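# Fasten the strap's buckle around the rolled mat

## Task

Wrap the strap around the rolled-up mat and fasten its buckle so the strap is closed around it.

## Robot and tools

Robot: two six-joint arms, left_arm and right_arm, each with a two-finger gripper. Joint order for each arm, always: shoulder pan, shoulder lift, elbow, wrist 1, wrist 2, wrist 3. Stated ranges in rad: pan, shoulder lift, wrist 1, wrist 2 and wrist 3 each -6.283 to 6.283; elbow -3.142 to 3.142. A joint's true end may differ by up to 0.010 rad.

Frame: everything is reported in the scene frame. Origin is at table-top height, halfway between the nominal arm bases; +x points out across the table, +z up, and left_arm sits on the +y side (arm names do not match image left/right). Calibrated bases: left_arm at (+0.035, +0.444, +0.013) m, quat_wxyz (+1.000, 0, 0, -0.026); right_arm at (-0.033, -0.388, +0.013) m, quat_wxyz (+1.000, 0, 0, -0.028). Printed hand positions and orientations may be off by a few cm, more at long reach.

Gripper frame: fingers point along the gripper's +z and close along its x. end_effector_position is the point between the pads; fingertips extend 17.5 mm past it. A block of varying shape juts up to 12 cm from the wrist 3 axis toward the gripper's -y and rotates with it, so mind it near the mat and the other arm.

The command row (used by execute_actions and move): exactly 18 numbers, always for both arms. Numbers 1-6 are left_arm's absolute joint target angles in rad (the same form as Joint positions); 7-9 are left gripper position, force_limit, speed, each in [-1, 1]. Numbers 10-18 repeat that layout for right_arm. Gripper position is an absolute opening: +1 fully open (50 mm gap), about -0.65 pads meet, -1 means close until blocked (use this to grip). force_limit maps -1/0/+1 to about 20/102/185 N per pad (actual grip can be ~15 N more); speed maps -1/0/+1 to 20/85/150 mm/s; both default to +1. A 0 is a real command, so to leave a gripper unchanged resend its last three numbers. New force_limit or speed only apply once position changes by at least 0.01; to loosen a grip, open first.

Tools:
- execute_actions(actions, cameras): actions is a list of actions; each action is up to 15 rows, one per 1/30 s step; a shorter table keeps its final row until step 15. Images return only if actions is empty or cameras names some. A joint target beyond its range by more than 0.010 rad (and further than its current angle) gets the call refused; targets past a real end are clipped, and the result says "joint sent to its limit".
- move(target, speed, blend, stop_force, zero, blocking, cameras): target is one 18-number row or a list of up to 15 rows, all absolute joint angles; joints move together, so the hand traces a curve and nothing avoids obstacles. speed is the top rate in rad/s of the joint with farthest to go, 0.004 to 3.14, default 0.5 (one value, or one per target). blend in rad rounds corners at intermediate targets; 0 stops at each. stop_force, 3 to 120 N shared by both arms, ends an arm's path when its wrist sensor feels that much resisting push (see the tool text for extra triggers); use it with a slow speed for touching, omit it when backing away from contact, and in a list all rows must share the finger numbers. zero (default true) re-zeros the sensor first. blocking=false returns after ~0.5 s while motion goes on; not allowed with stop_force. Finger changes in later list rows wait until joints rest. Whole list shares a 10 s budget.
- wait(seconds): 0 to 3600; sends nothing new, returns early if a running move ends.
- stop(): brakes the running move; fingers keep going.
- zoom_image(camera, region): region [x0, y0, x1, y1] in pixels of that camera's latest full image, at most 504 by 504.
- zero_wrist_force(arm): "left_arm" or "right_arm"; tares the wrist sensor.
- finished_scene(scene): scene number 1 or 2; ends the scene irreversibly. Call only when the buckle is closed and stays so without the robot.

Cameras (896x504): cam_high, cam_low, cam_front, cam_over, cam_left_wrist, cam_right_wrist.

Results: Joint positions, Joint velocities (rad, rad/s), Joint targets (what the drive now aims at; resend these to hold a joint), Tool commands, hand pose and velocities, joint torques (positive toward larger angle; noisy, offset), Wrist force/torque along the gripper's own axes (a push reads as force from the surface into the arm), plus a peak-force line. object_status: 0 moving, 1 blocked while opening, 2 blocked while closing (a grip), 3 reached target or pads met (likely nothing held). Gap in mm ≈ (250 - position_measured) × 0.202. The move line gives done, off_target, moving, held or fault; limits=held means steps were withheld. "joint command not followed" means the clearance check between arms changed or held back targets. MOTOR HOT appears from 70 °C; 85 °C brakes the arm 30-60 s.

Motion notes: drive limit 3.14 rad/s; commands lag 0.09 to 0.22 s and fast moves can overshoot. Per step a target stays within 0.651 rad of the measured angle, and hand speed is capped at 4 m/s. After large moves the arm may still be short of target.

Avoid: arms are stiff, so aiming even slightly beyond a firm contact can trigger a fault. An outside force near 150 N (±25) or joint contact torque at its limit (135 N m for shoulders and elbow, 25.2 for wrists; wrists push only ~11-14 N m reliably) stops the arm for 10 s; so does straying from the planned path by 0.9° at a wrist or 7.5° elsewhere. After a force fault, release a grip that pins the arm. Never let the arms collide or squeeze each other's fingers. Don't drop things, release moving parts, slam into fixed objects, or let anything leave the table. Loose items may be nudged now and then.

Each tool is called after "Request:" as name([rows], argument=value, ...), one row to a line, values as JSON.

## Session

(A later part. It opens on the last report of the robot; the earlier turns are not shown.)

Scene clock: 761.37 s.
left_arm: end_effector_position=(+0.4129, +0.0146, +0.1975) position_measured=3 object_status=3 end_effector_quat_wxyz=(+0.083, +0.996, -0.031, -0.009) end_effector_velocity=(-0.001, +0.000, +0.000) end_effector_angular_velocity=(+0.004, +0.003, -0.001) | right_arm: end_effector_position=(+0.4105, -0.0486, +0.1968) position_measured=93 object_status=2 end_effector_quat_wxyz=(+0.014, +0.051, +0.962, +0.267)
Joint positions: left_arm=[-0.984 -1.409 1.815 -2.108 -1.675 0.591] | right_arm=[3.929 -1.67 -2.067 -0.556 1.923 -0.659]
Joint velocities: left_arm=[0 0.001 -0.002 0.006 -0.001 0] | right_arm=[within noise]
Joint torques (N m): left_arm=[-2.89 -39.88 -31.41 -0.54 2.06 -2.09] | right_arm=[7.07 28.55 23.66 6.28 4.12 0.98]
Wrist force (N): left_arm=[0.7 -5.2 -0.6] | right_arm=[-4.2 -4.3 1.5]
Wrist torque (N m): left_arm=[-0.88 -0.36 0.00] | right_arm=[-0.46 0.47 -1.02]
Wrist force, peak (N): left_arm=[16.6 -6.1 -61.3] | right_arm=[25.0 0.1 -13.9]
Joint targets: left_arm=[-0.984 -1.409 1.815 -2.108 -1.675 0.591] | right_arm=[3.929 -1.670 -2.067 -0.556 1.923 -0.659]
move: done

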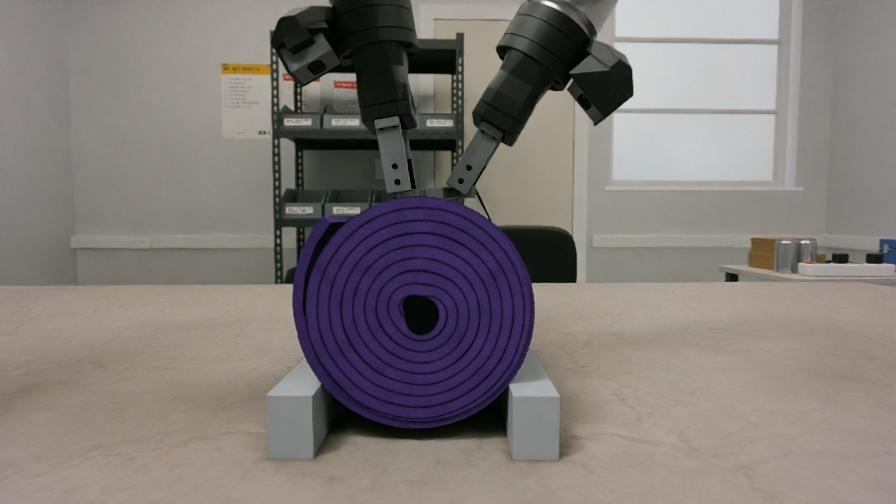

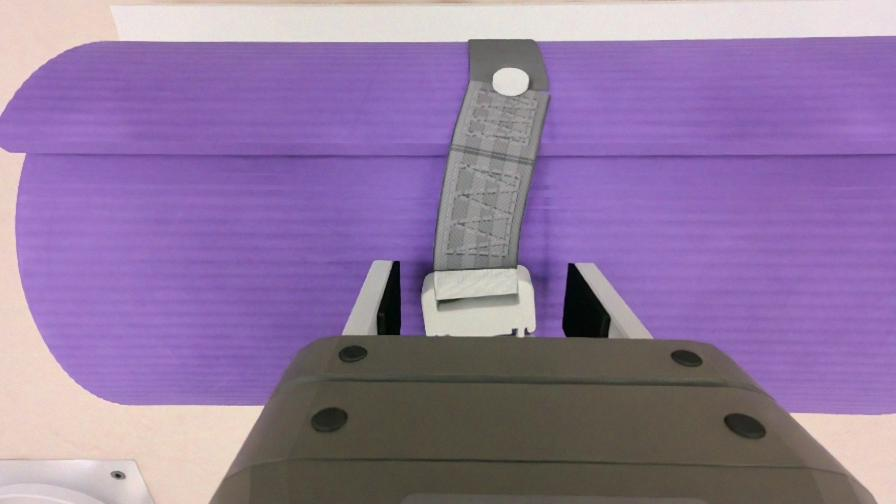

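Request:
move(target=[-0.9842,-1.4068,1.8209,-2.1169,-1.6751,0.5908,1,0,-0.9,3.9291,-1.6697,-2.0669,-0.5562,1.9234,-0.6588,-0.97,1,-0.95], speed=0.03, stop_force=12)

Request:
move(target=[-0.9842,-1.4068,1.8209,-2.1169,-1.6751,0.5908,-1,0.2,-0.95,3.9291,-1.6697,-2.0669,-0.5562,1.9234,-0.6588,-0.97,1,-0.95], cameras=["cam_front","cam_left_wrist","cam_high"])

Request:
zoom_image(camera="cam_left_wrist", region=[370, 230, 600, 350])

Request:
zoom_image(camera="cam_front", region=[385, 178, 445, 204])

Scene clock: 768.87 s.
left_arm: end_effector_position=(+0.4127, +0.0149, +0.1943) position_measured=3 object_status=3 end_effector_quat_wxyz=(+0.083, +0.996, -0.031, -0.009) | right_arm: end_effector_position=(+0.4105, -0.0486, +0.1968) position_measured=93 object_status=2 end_effector_quat_wxyz=(+0.014, +0.051, +0.962, +0.267)
Joint positions: left_arm=[-0.984 -1.407 1.821 -2.117 -1.675 0.591] | right_arm=[3.929 -1.67 -2.067 -0.556 1.923 -0.659]
Joint torques (N m): left_arm=[9.53 -33.39 -29.33 -1.06 0.19 2.23] | right_arm=[7.46 29.45 30.78 6.28 4.09 1.09]
Wrist force (N): left_arm=[0.5 -5.2 -0.6] | right_arm=[-4.0 -4.3 1.1]
Wrist torque (N m): left_arm=[-0.88 -0.33 0.00] | right_arm=[-0.50 0.47 -1.02]
Wrist force, peak (N): left_arm=[0.7 -5.4 -0.8] | right_arm=[-4.8 -5.0 2.1]
Joint targets: left_arm=[-0.984 -1.407 1.821 -2.117 -1.675 0.591] | right_arm=[3.929 -1.670 -2.067 -0.556 1.923 -0.659]
move: done

Scene clock: 769.87 s.
left_arm: end_effector_position=(+0.4127, +0.0149, +0.1944) position_measured=89 object_status=2 end_effector_quat_wxyz=(+0.083, +0.996, -0.031, -0.009) | right_arm: end_effector_position=(+0.4105, -0.0486, +0.1968) position_measured=93 object_status=2 end_effector_quat_wxyz=(+0.014, +0.051, +0.962, +0.267)
Joint positions: left_arm=[-0.984 -1.407 1.821 -2.117 -1.675 0.591] | right_arm=[3.929 -1.67 -2.067 -0.556 1.923 -0.659]
Joint torques (N m): left_arm=[8.1 -35.94 -30.45 -2.88 -0.26 2.16] | right_arm=[7.12 29.43 31.64 5.34 3.41 1.11]
Wrist force (N): left_arm=[2.3 -5.9 0.0] | right_arm=[-3.0 -5.3 1.6]
Wrist torque (N m): left_arm=[-0.91 -0.28 -0.13] | right_arm=[-0.51 0.47 -0.99]
Wrist force, peak (N): left_arm=[-1.7 -6.8 -0.5] | right_arm=[-6.7 -5.7 0.9]
Joint targets: left_arm=[-0.984 -1.407 1.821 -2.117 -1.675 0.591] | right_arm=[3.929 -1.670 -2.067 -0.556 1.923 -0.659]
move: done
Images, in order (width x height): cam_high 896x504, cam_front 896x504, cam_left_wrist 896x504.

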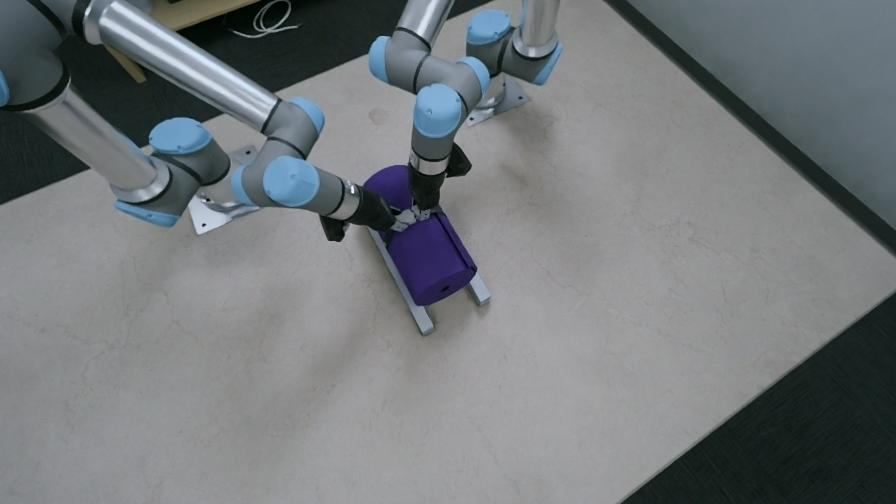

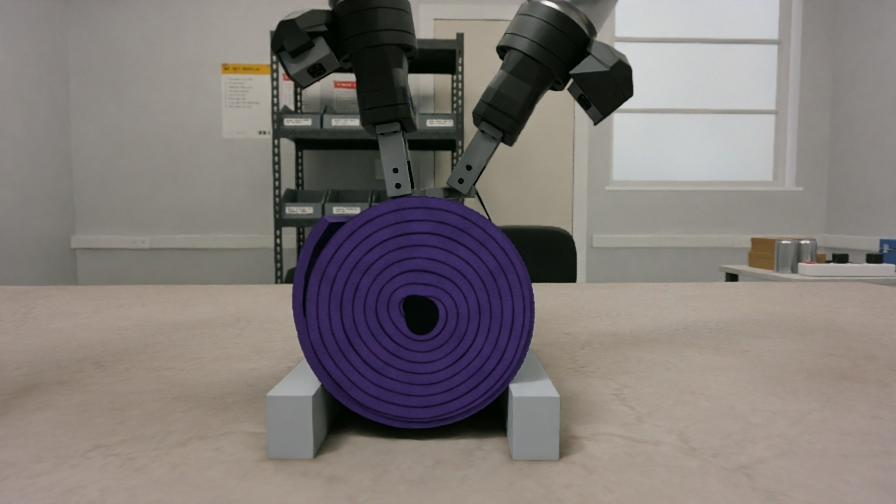

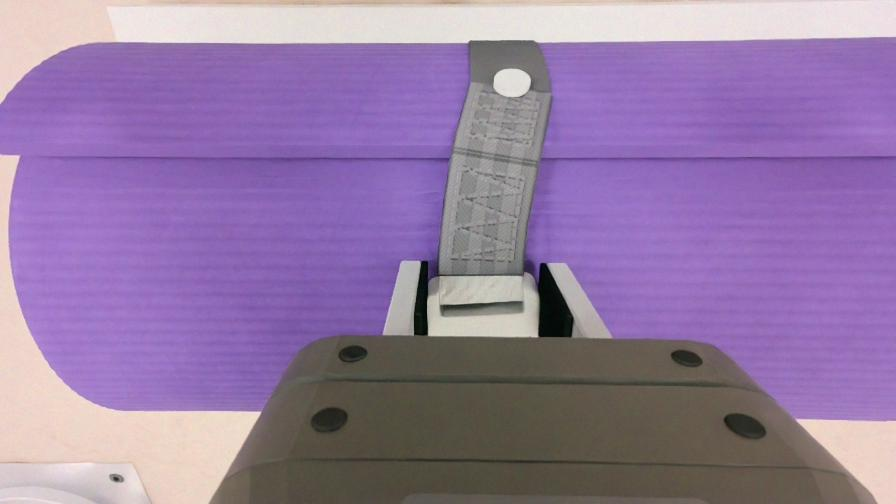

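Scaled by 2.191.

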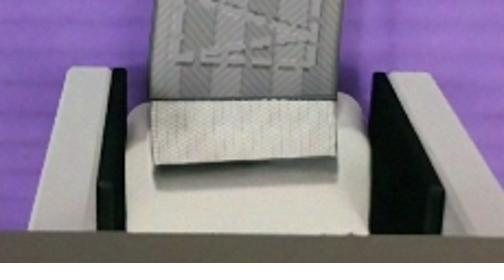

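Scaled by 8.400.

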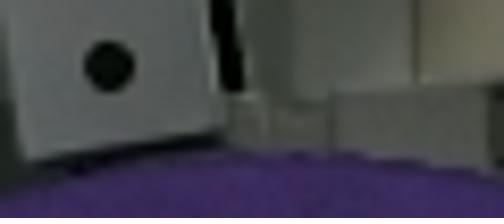

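Request:
move([
  [-0.9929,-1.3904,1.7975,-2.1096,-1.6756,0.5821,-1,0.2,-0.95,3.9291,-1.6697,-2.0669,-0.5562,1.9234,-0.6588,-0.97,1,-0.95],
], speed=0.04, stop_force=54, cameras=["cam_front","cam_left_wrist","cam_high"])

Request:
zoom_image(camera="cam_high", region=[396, 204, 430, 230])

Request:
zoom_image(camera="cam_front", region=[385, 178, 445, 204])

Scene clock: 776.73 s.
left_arm: end_effector_position=(+0.4129, +0.0052, +0.1955) position_measured=90 object_status=2 end_effector_quat_wxyz=(+0.083, +0.996, -0.031, -0.010) | right_arm: end_effector_position=(+0.4105, -0.0486, +0.1968) position_measured=93 object_status=2 end_effector_quat_wxyz=(+0.014, +0.051, +0.962, +0.267)
Joint positions: left_arm=[-0.993 -1.391 1.798 -2.109 -1.675 0.582] | right_arm=[3.929 -1.67 -2.067 -0.556 1.923 -0.659]
Joint torques (N m): left_arm=[-12.03 -41.5 -31.67 -15.82 -9.88 2.37] | right_arm=[27.27 29.98 31.49 12.81 9.75 1.11]
Wrist force (N): left_arm=[5.5 -58.2 -12.3] | right_arm=[-1.0 -45.0 -31.9]
Wrist torque (N m): left_arm=[-0.70 -0.28 0.11] | right_arm=[0.09 0.93 -1.39]
Wrist force, peak (N): left_arm=[5.3 -62.7 -11.1] | right_arm=[-0.6 -45.8 -31.8]
Joint targets: left_arm=[-0.993 -1.391 1.798 -2.109 -1.675 0.582] | right_arm=[3.929 -1.670 -2.067 -0.556 1.923 -0.659]
move: contact (left_arm)
Images, in order (width x height): cam_high 896x504, cam_front 896x504, cam_left_wrist 896x504.

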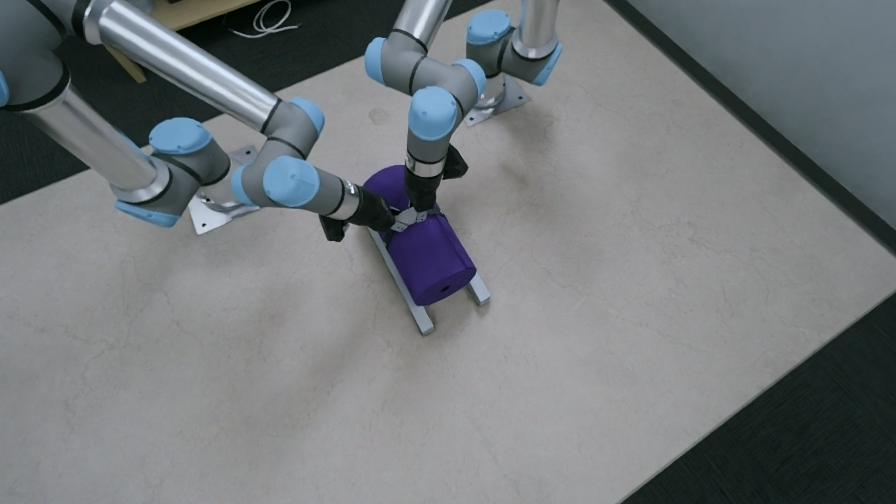

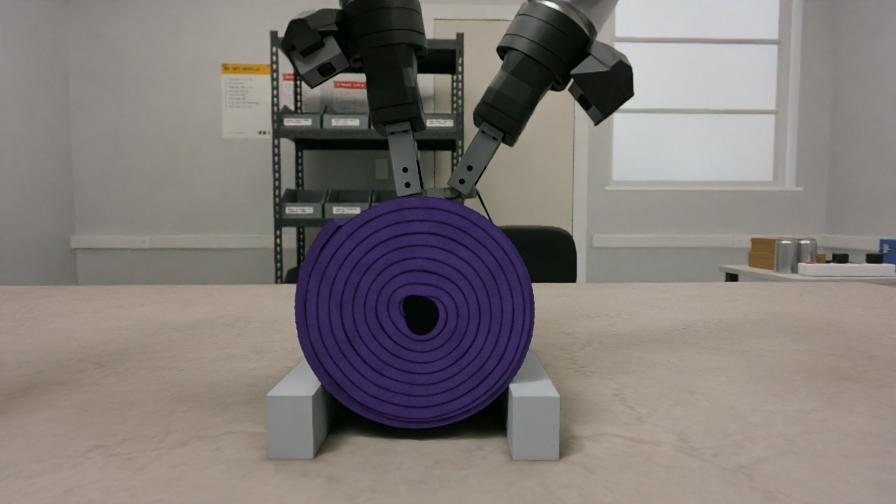

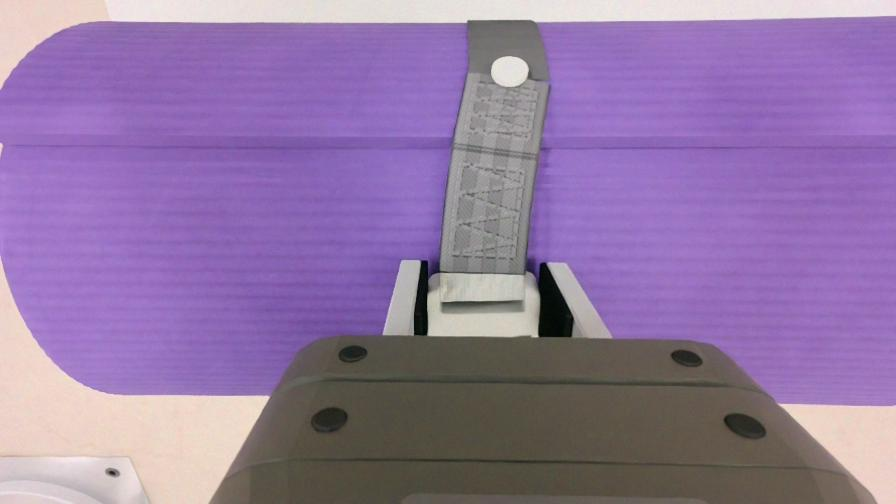

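Scaled by 14.824.

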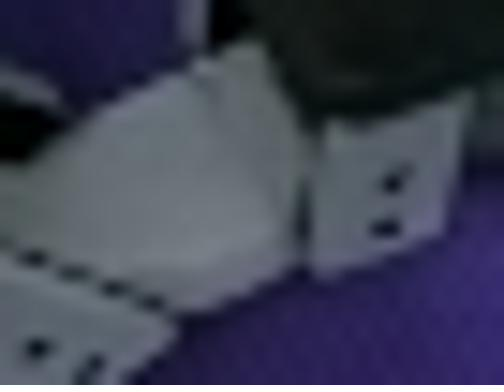

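Scaled by 8.400.

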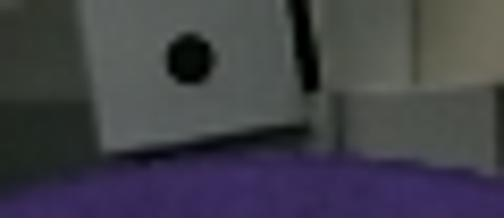

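Request:
move([
  [-0.9929,-1.391,1.798,-2.109,-1.6755,0.582,1,0.2,-0.95,3.9291,-1.6697,-2.0669,-0.5562,1.9234,-0.6588,-0.97,1,-0.95],
  [-0.9929,-1.451,1.738,-1.989,-1.6755,0.582,1,0.2,-0.95,3.9291,-1.6697,-2.0669,-0.5562,1.9234,-0.6588,-0.97,1,-0.95],
  [-0.669,-1.656,2.044,-2.464,-2.075,0.717,1,0.2,-0.95,3.9291,-1.6697,-2.0669,-0.5562,1.9234,-0.6588,-0.97,1,-0.95],
], speed=0.4, cameras=["cam_over","cam_left_wrist","cam_front"])

Request:
zoom_image(camera="cam_left_wrist", region=[370, 120, 510, 280])

Request:
zoom_image(camera="cam_over", region=[340, 90, 500, 200])

Scene clock: 786.03 s.
left_arm: end_effector_position=(+0.4342, +0.1039, +0.3000) position_measured=3 object_status=3 end_effector_quat_wxyz=(+0.342, +0.940, +0.000, +0.000) | right_arm: end_effector_position=(+0.4105, -0.0486, +0.1968) position_measured=93 object_status=2 end_effector_quat_wxyz=(+0.014, +0.051, +0.962, +0.267)
Joint positions: left_arm=[-0.669 -1.656 2.044 -2.464 -2.075 0.717] | right_arm=[3.929 -1.67 -2.067 -0.556 1.923 -0.659]
Joint torques (N m): left_arm=[0.95 -20.17 -21.9 -4.11 -1.63 -2.63] | right_arm=[-7.04 31.04 30 3.54 -1.39 1.17]
Wrist force (N): left_arm=[-0.1 -7.5 -0.5] | right_arm=[-4.8 -3.8 2.2]
Wrist torque (N m): left_arm=[-1.24 -0.14 -0.18] | right_arm=[-0.41 0.57 -1.03]
Wrist force, peak (N): left_arm=[6.5 -58.7 -11.1] | right_arm=[-1.2 -45.3 -31.9]
Joint targets: left_arm=[-0.669 -1.656 2.044 -2.464 -2.075 0.717] | right_arm=[3.929 -1.670 -2.067 -0.556 1.923 -0.659]
move: done
Images, in order (width x height): cam_front 896x504, cam_over 896x504, cam_left_wrist 896x504.

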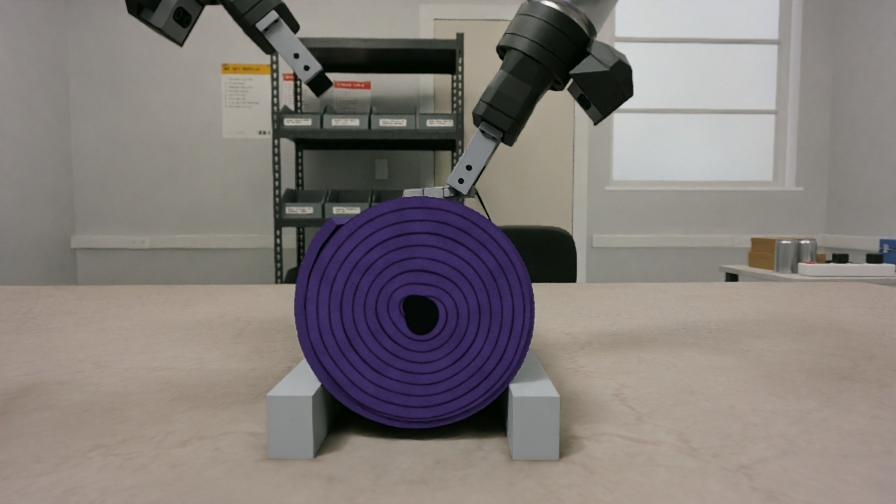

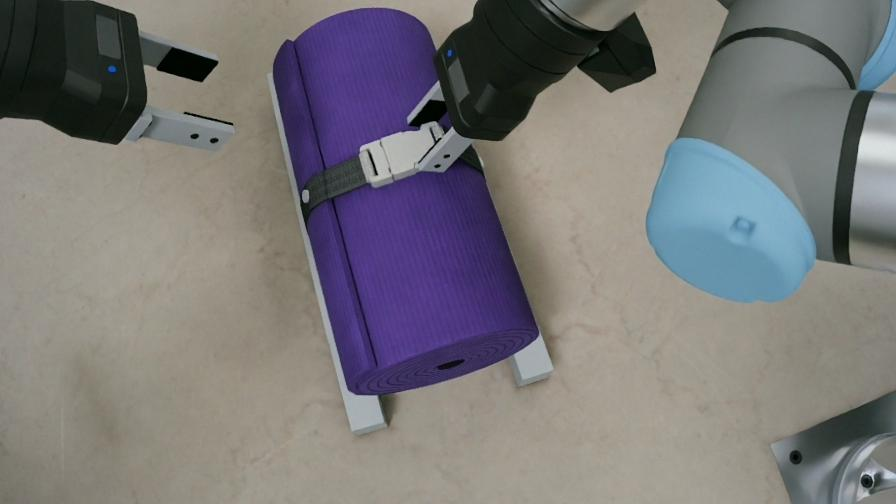

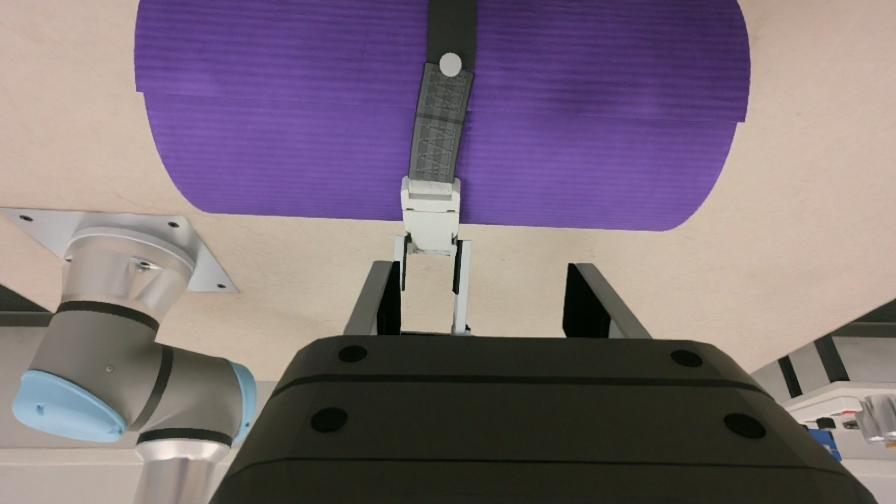

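Scaled by 3.150.

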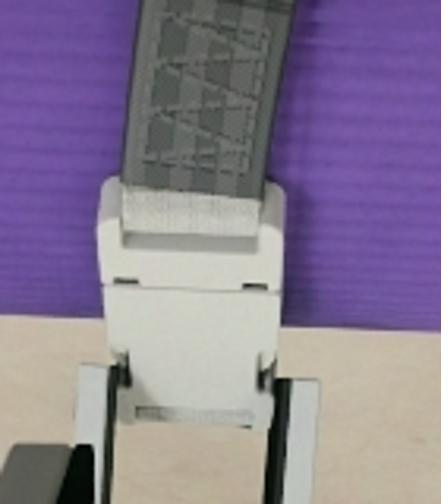

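Scaled by 3.150.

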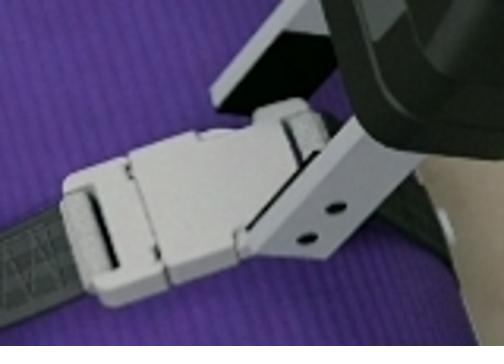

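Flush. Release right and retreat.

Request:
move([
  [-0.669,-1.656,2.044,-2.464,-2.075,0.717,1,0.2,-0.95,3.9291,-1.6697,-2.0669,-0.5562,1.9234,-0.6588,1,0.2,-0.95],
  [-0.669,-1.656,2.044,-2.464,-2.075,0.717,1,0.2,-0.95,3.88,-1.577,-2.024,-0.714,1.942,-0.711,1,0.2,-0.95],
], speed=0.2, cameras=["cam_over","cam_left_wrist","cam_front"])

Request:
zoom_image(camera="cam_over", region=[340, 90, 500, 200])

Scene clock: 792.87 s.
left_arm: end_effector_position=(+0.4342, +0.1039, +0.3000) position_measured=3 object_status=3 end_effector_quat_wxyz=(+0.342, +0.940, +0.000, +0.000) | right_arm: end_effector_position=(+0.4104, -0.0782, +0.2424) position_measured=3 object_status=3 end_effector_quat_wxyz=(+0.013, +0.049, +0.963, +0.265)
Joint positions: left_arm=[-0.669 -1.656 2.044 -2.464 -2.075 0.717] | right_arm=[3.88 -1.577 -2.024 -0.714 1.942 -0.711]
Joint torques (N m): left_arm=[9.24 -24.41 -17.54 -6.2 -3 -2.22] | right_arm=[6.68 12.8 12.74 4.06 -1.47 1.44]
Wrist force (N): left_arm=[0.1 -7.6 -0.4] | right_arm=[-4.1 0.8 -2.5]
Wrist torque (N m): left_arm=[-1.26 -0.17 -0.18] | right_arm=[-0.28 0.60 -1.03]
Wrist force, peak (N): left_arm=[0.2 -7.8 -0.5] | right_arm=[-4.8 -4.0 2.5]
Joint targets: left_arm=[-0.669 -1.656 2.044 -2.464 -2.075 0.717] | right_arm=[3.880 -1.577 -2.024 -0.714 1.942 -0.711]
move: done
Images, in order (width x height): cam_front 896x504, cam_over 896x504, cam_left_wrist 896x504.

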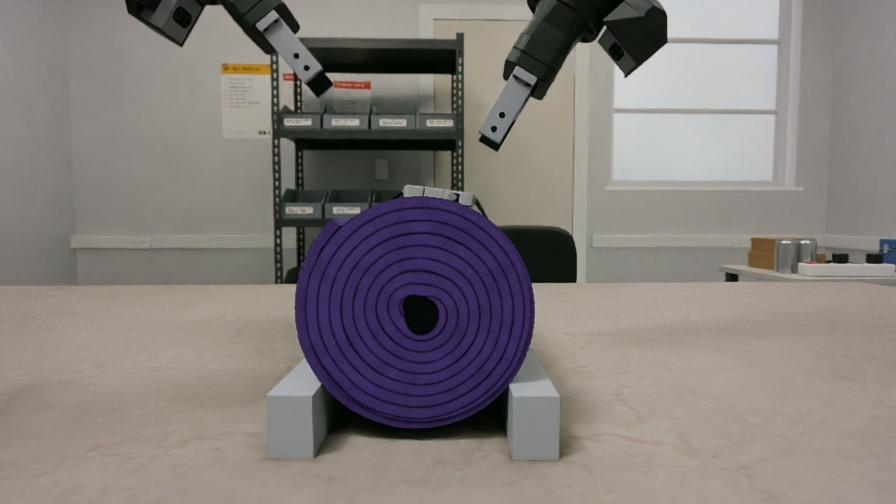

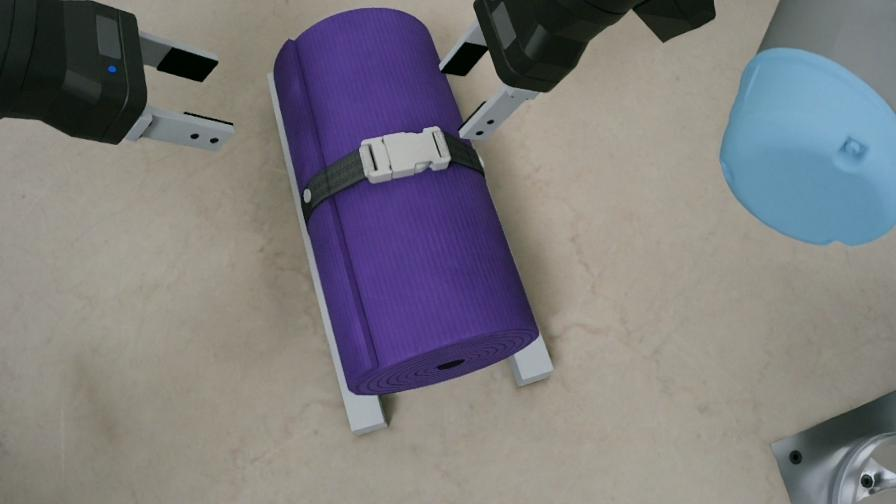

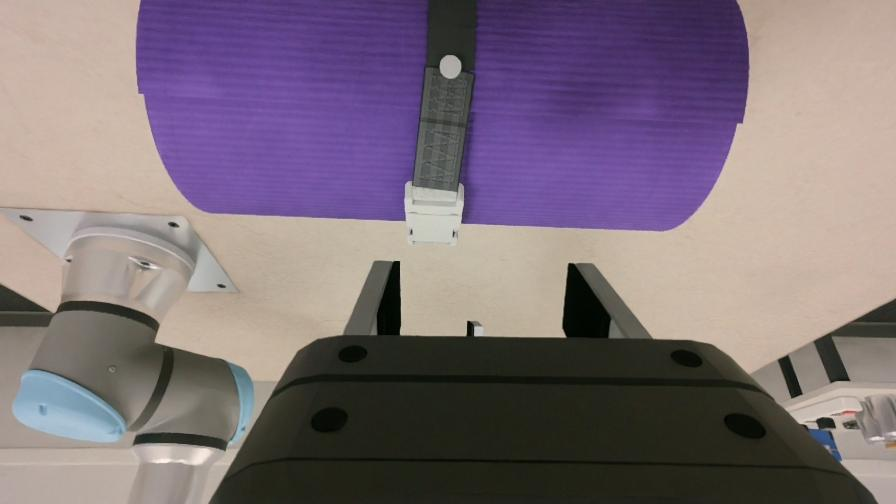

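Scaled by 3.150.

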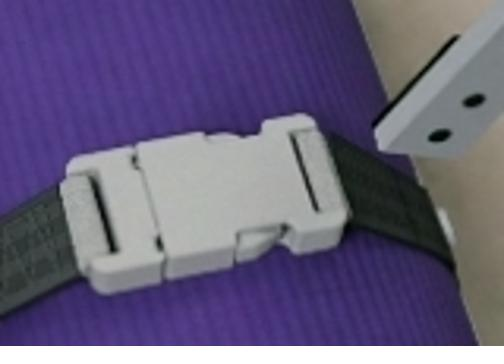

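Request:
finished_scene(scene=2)

The scene is finished: the task was done.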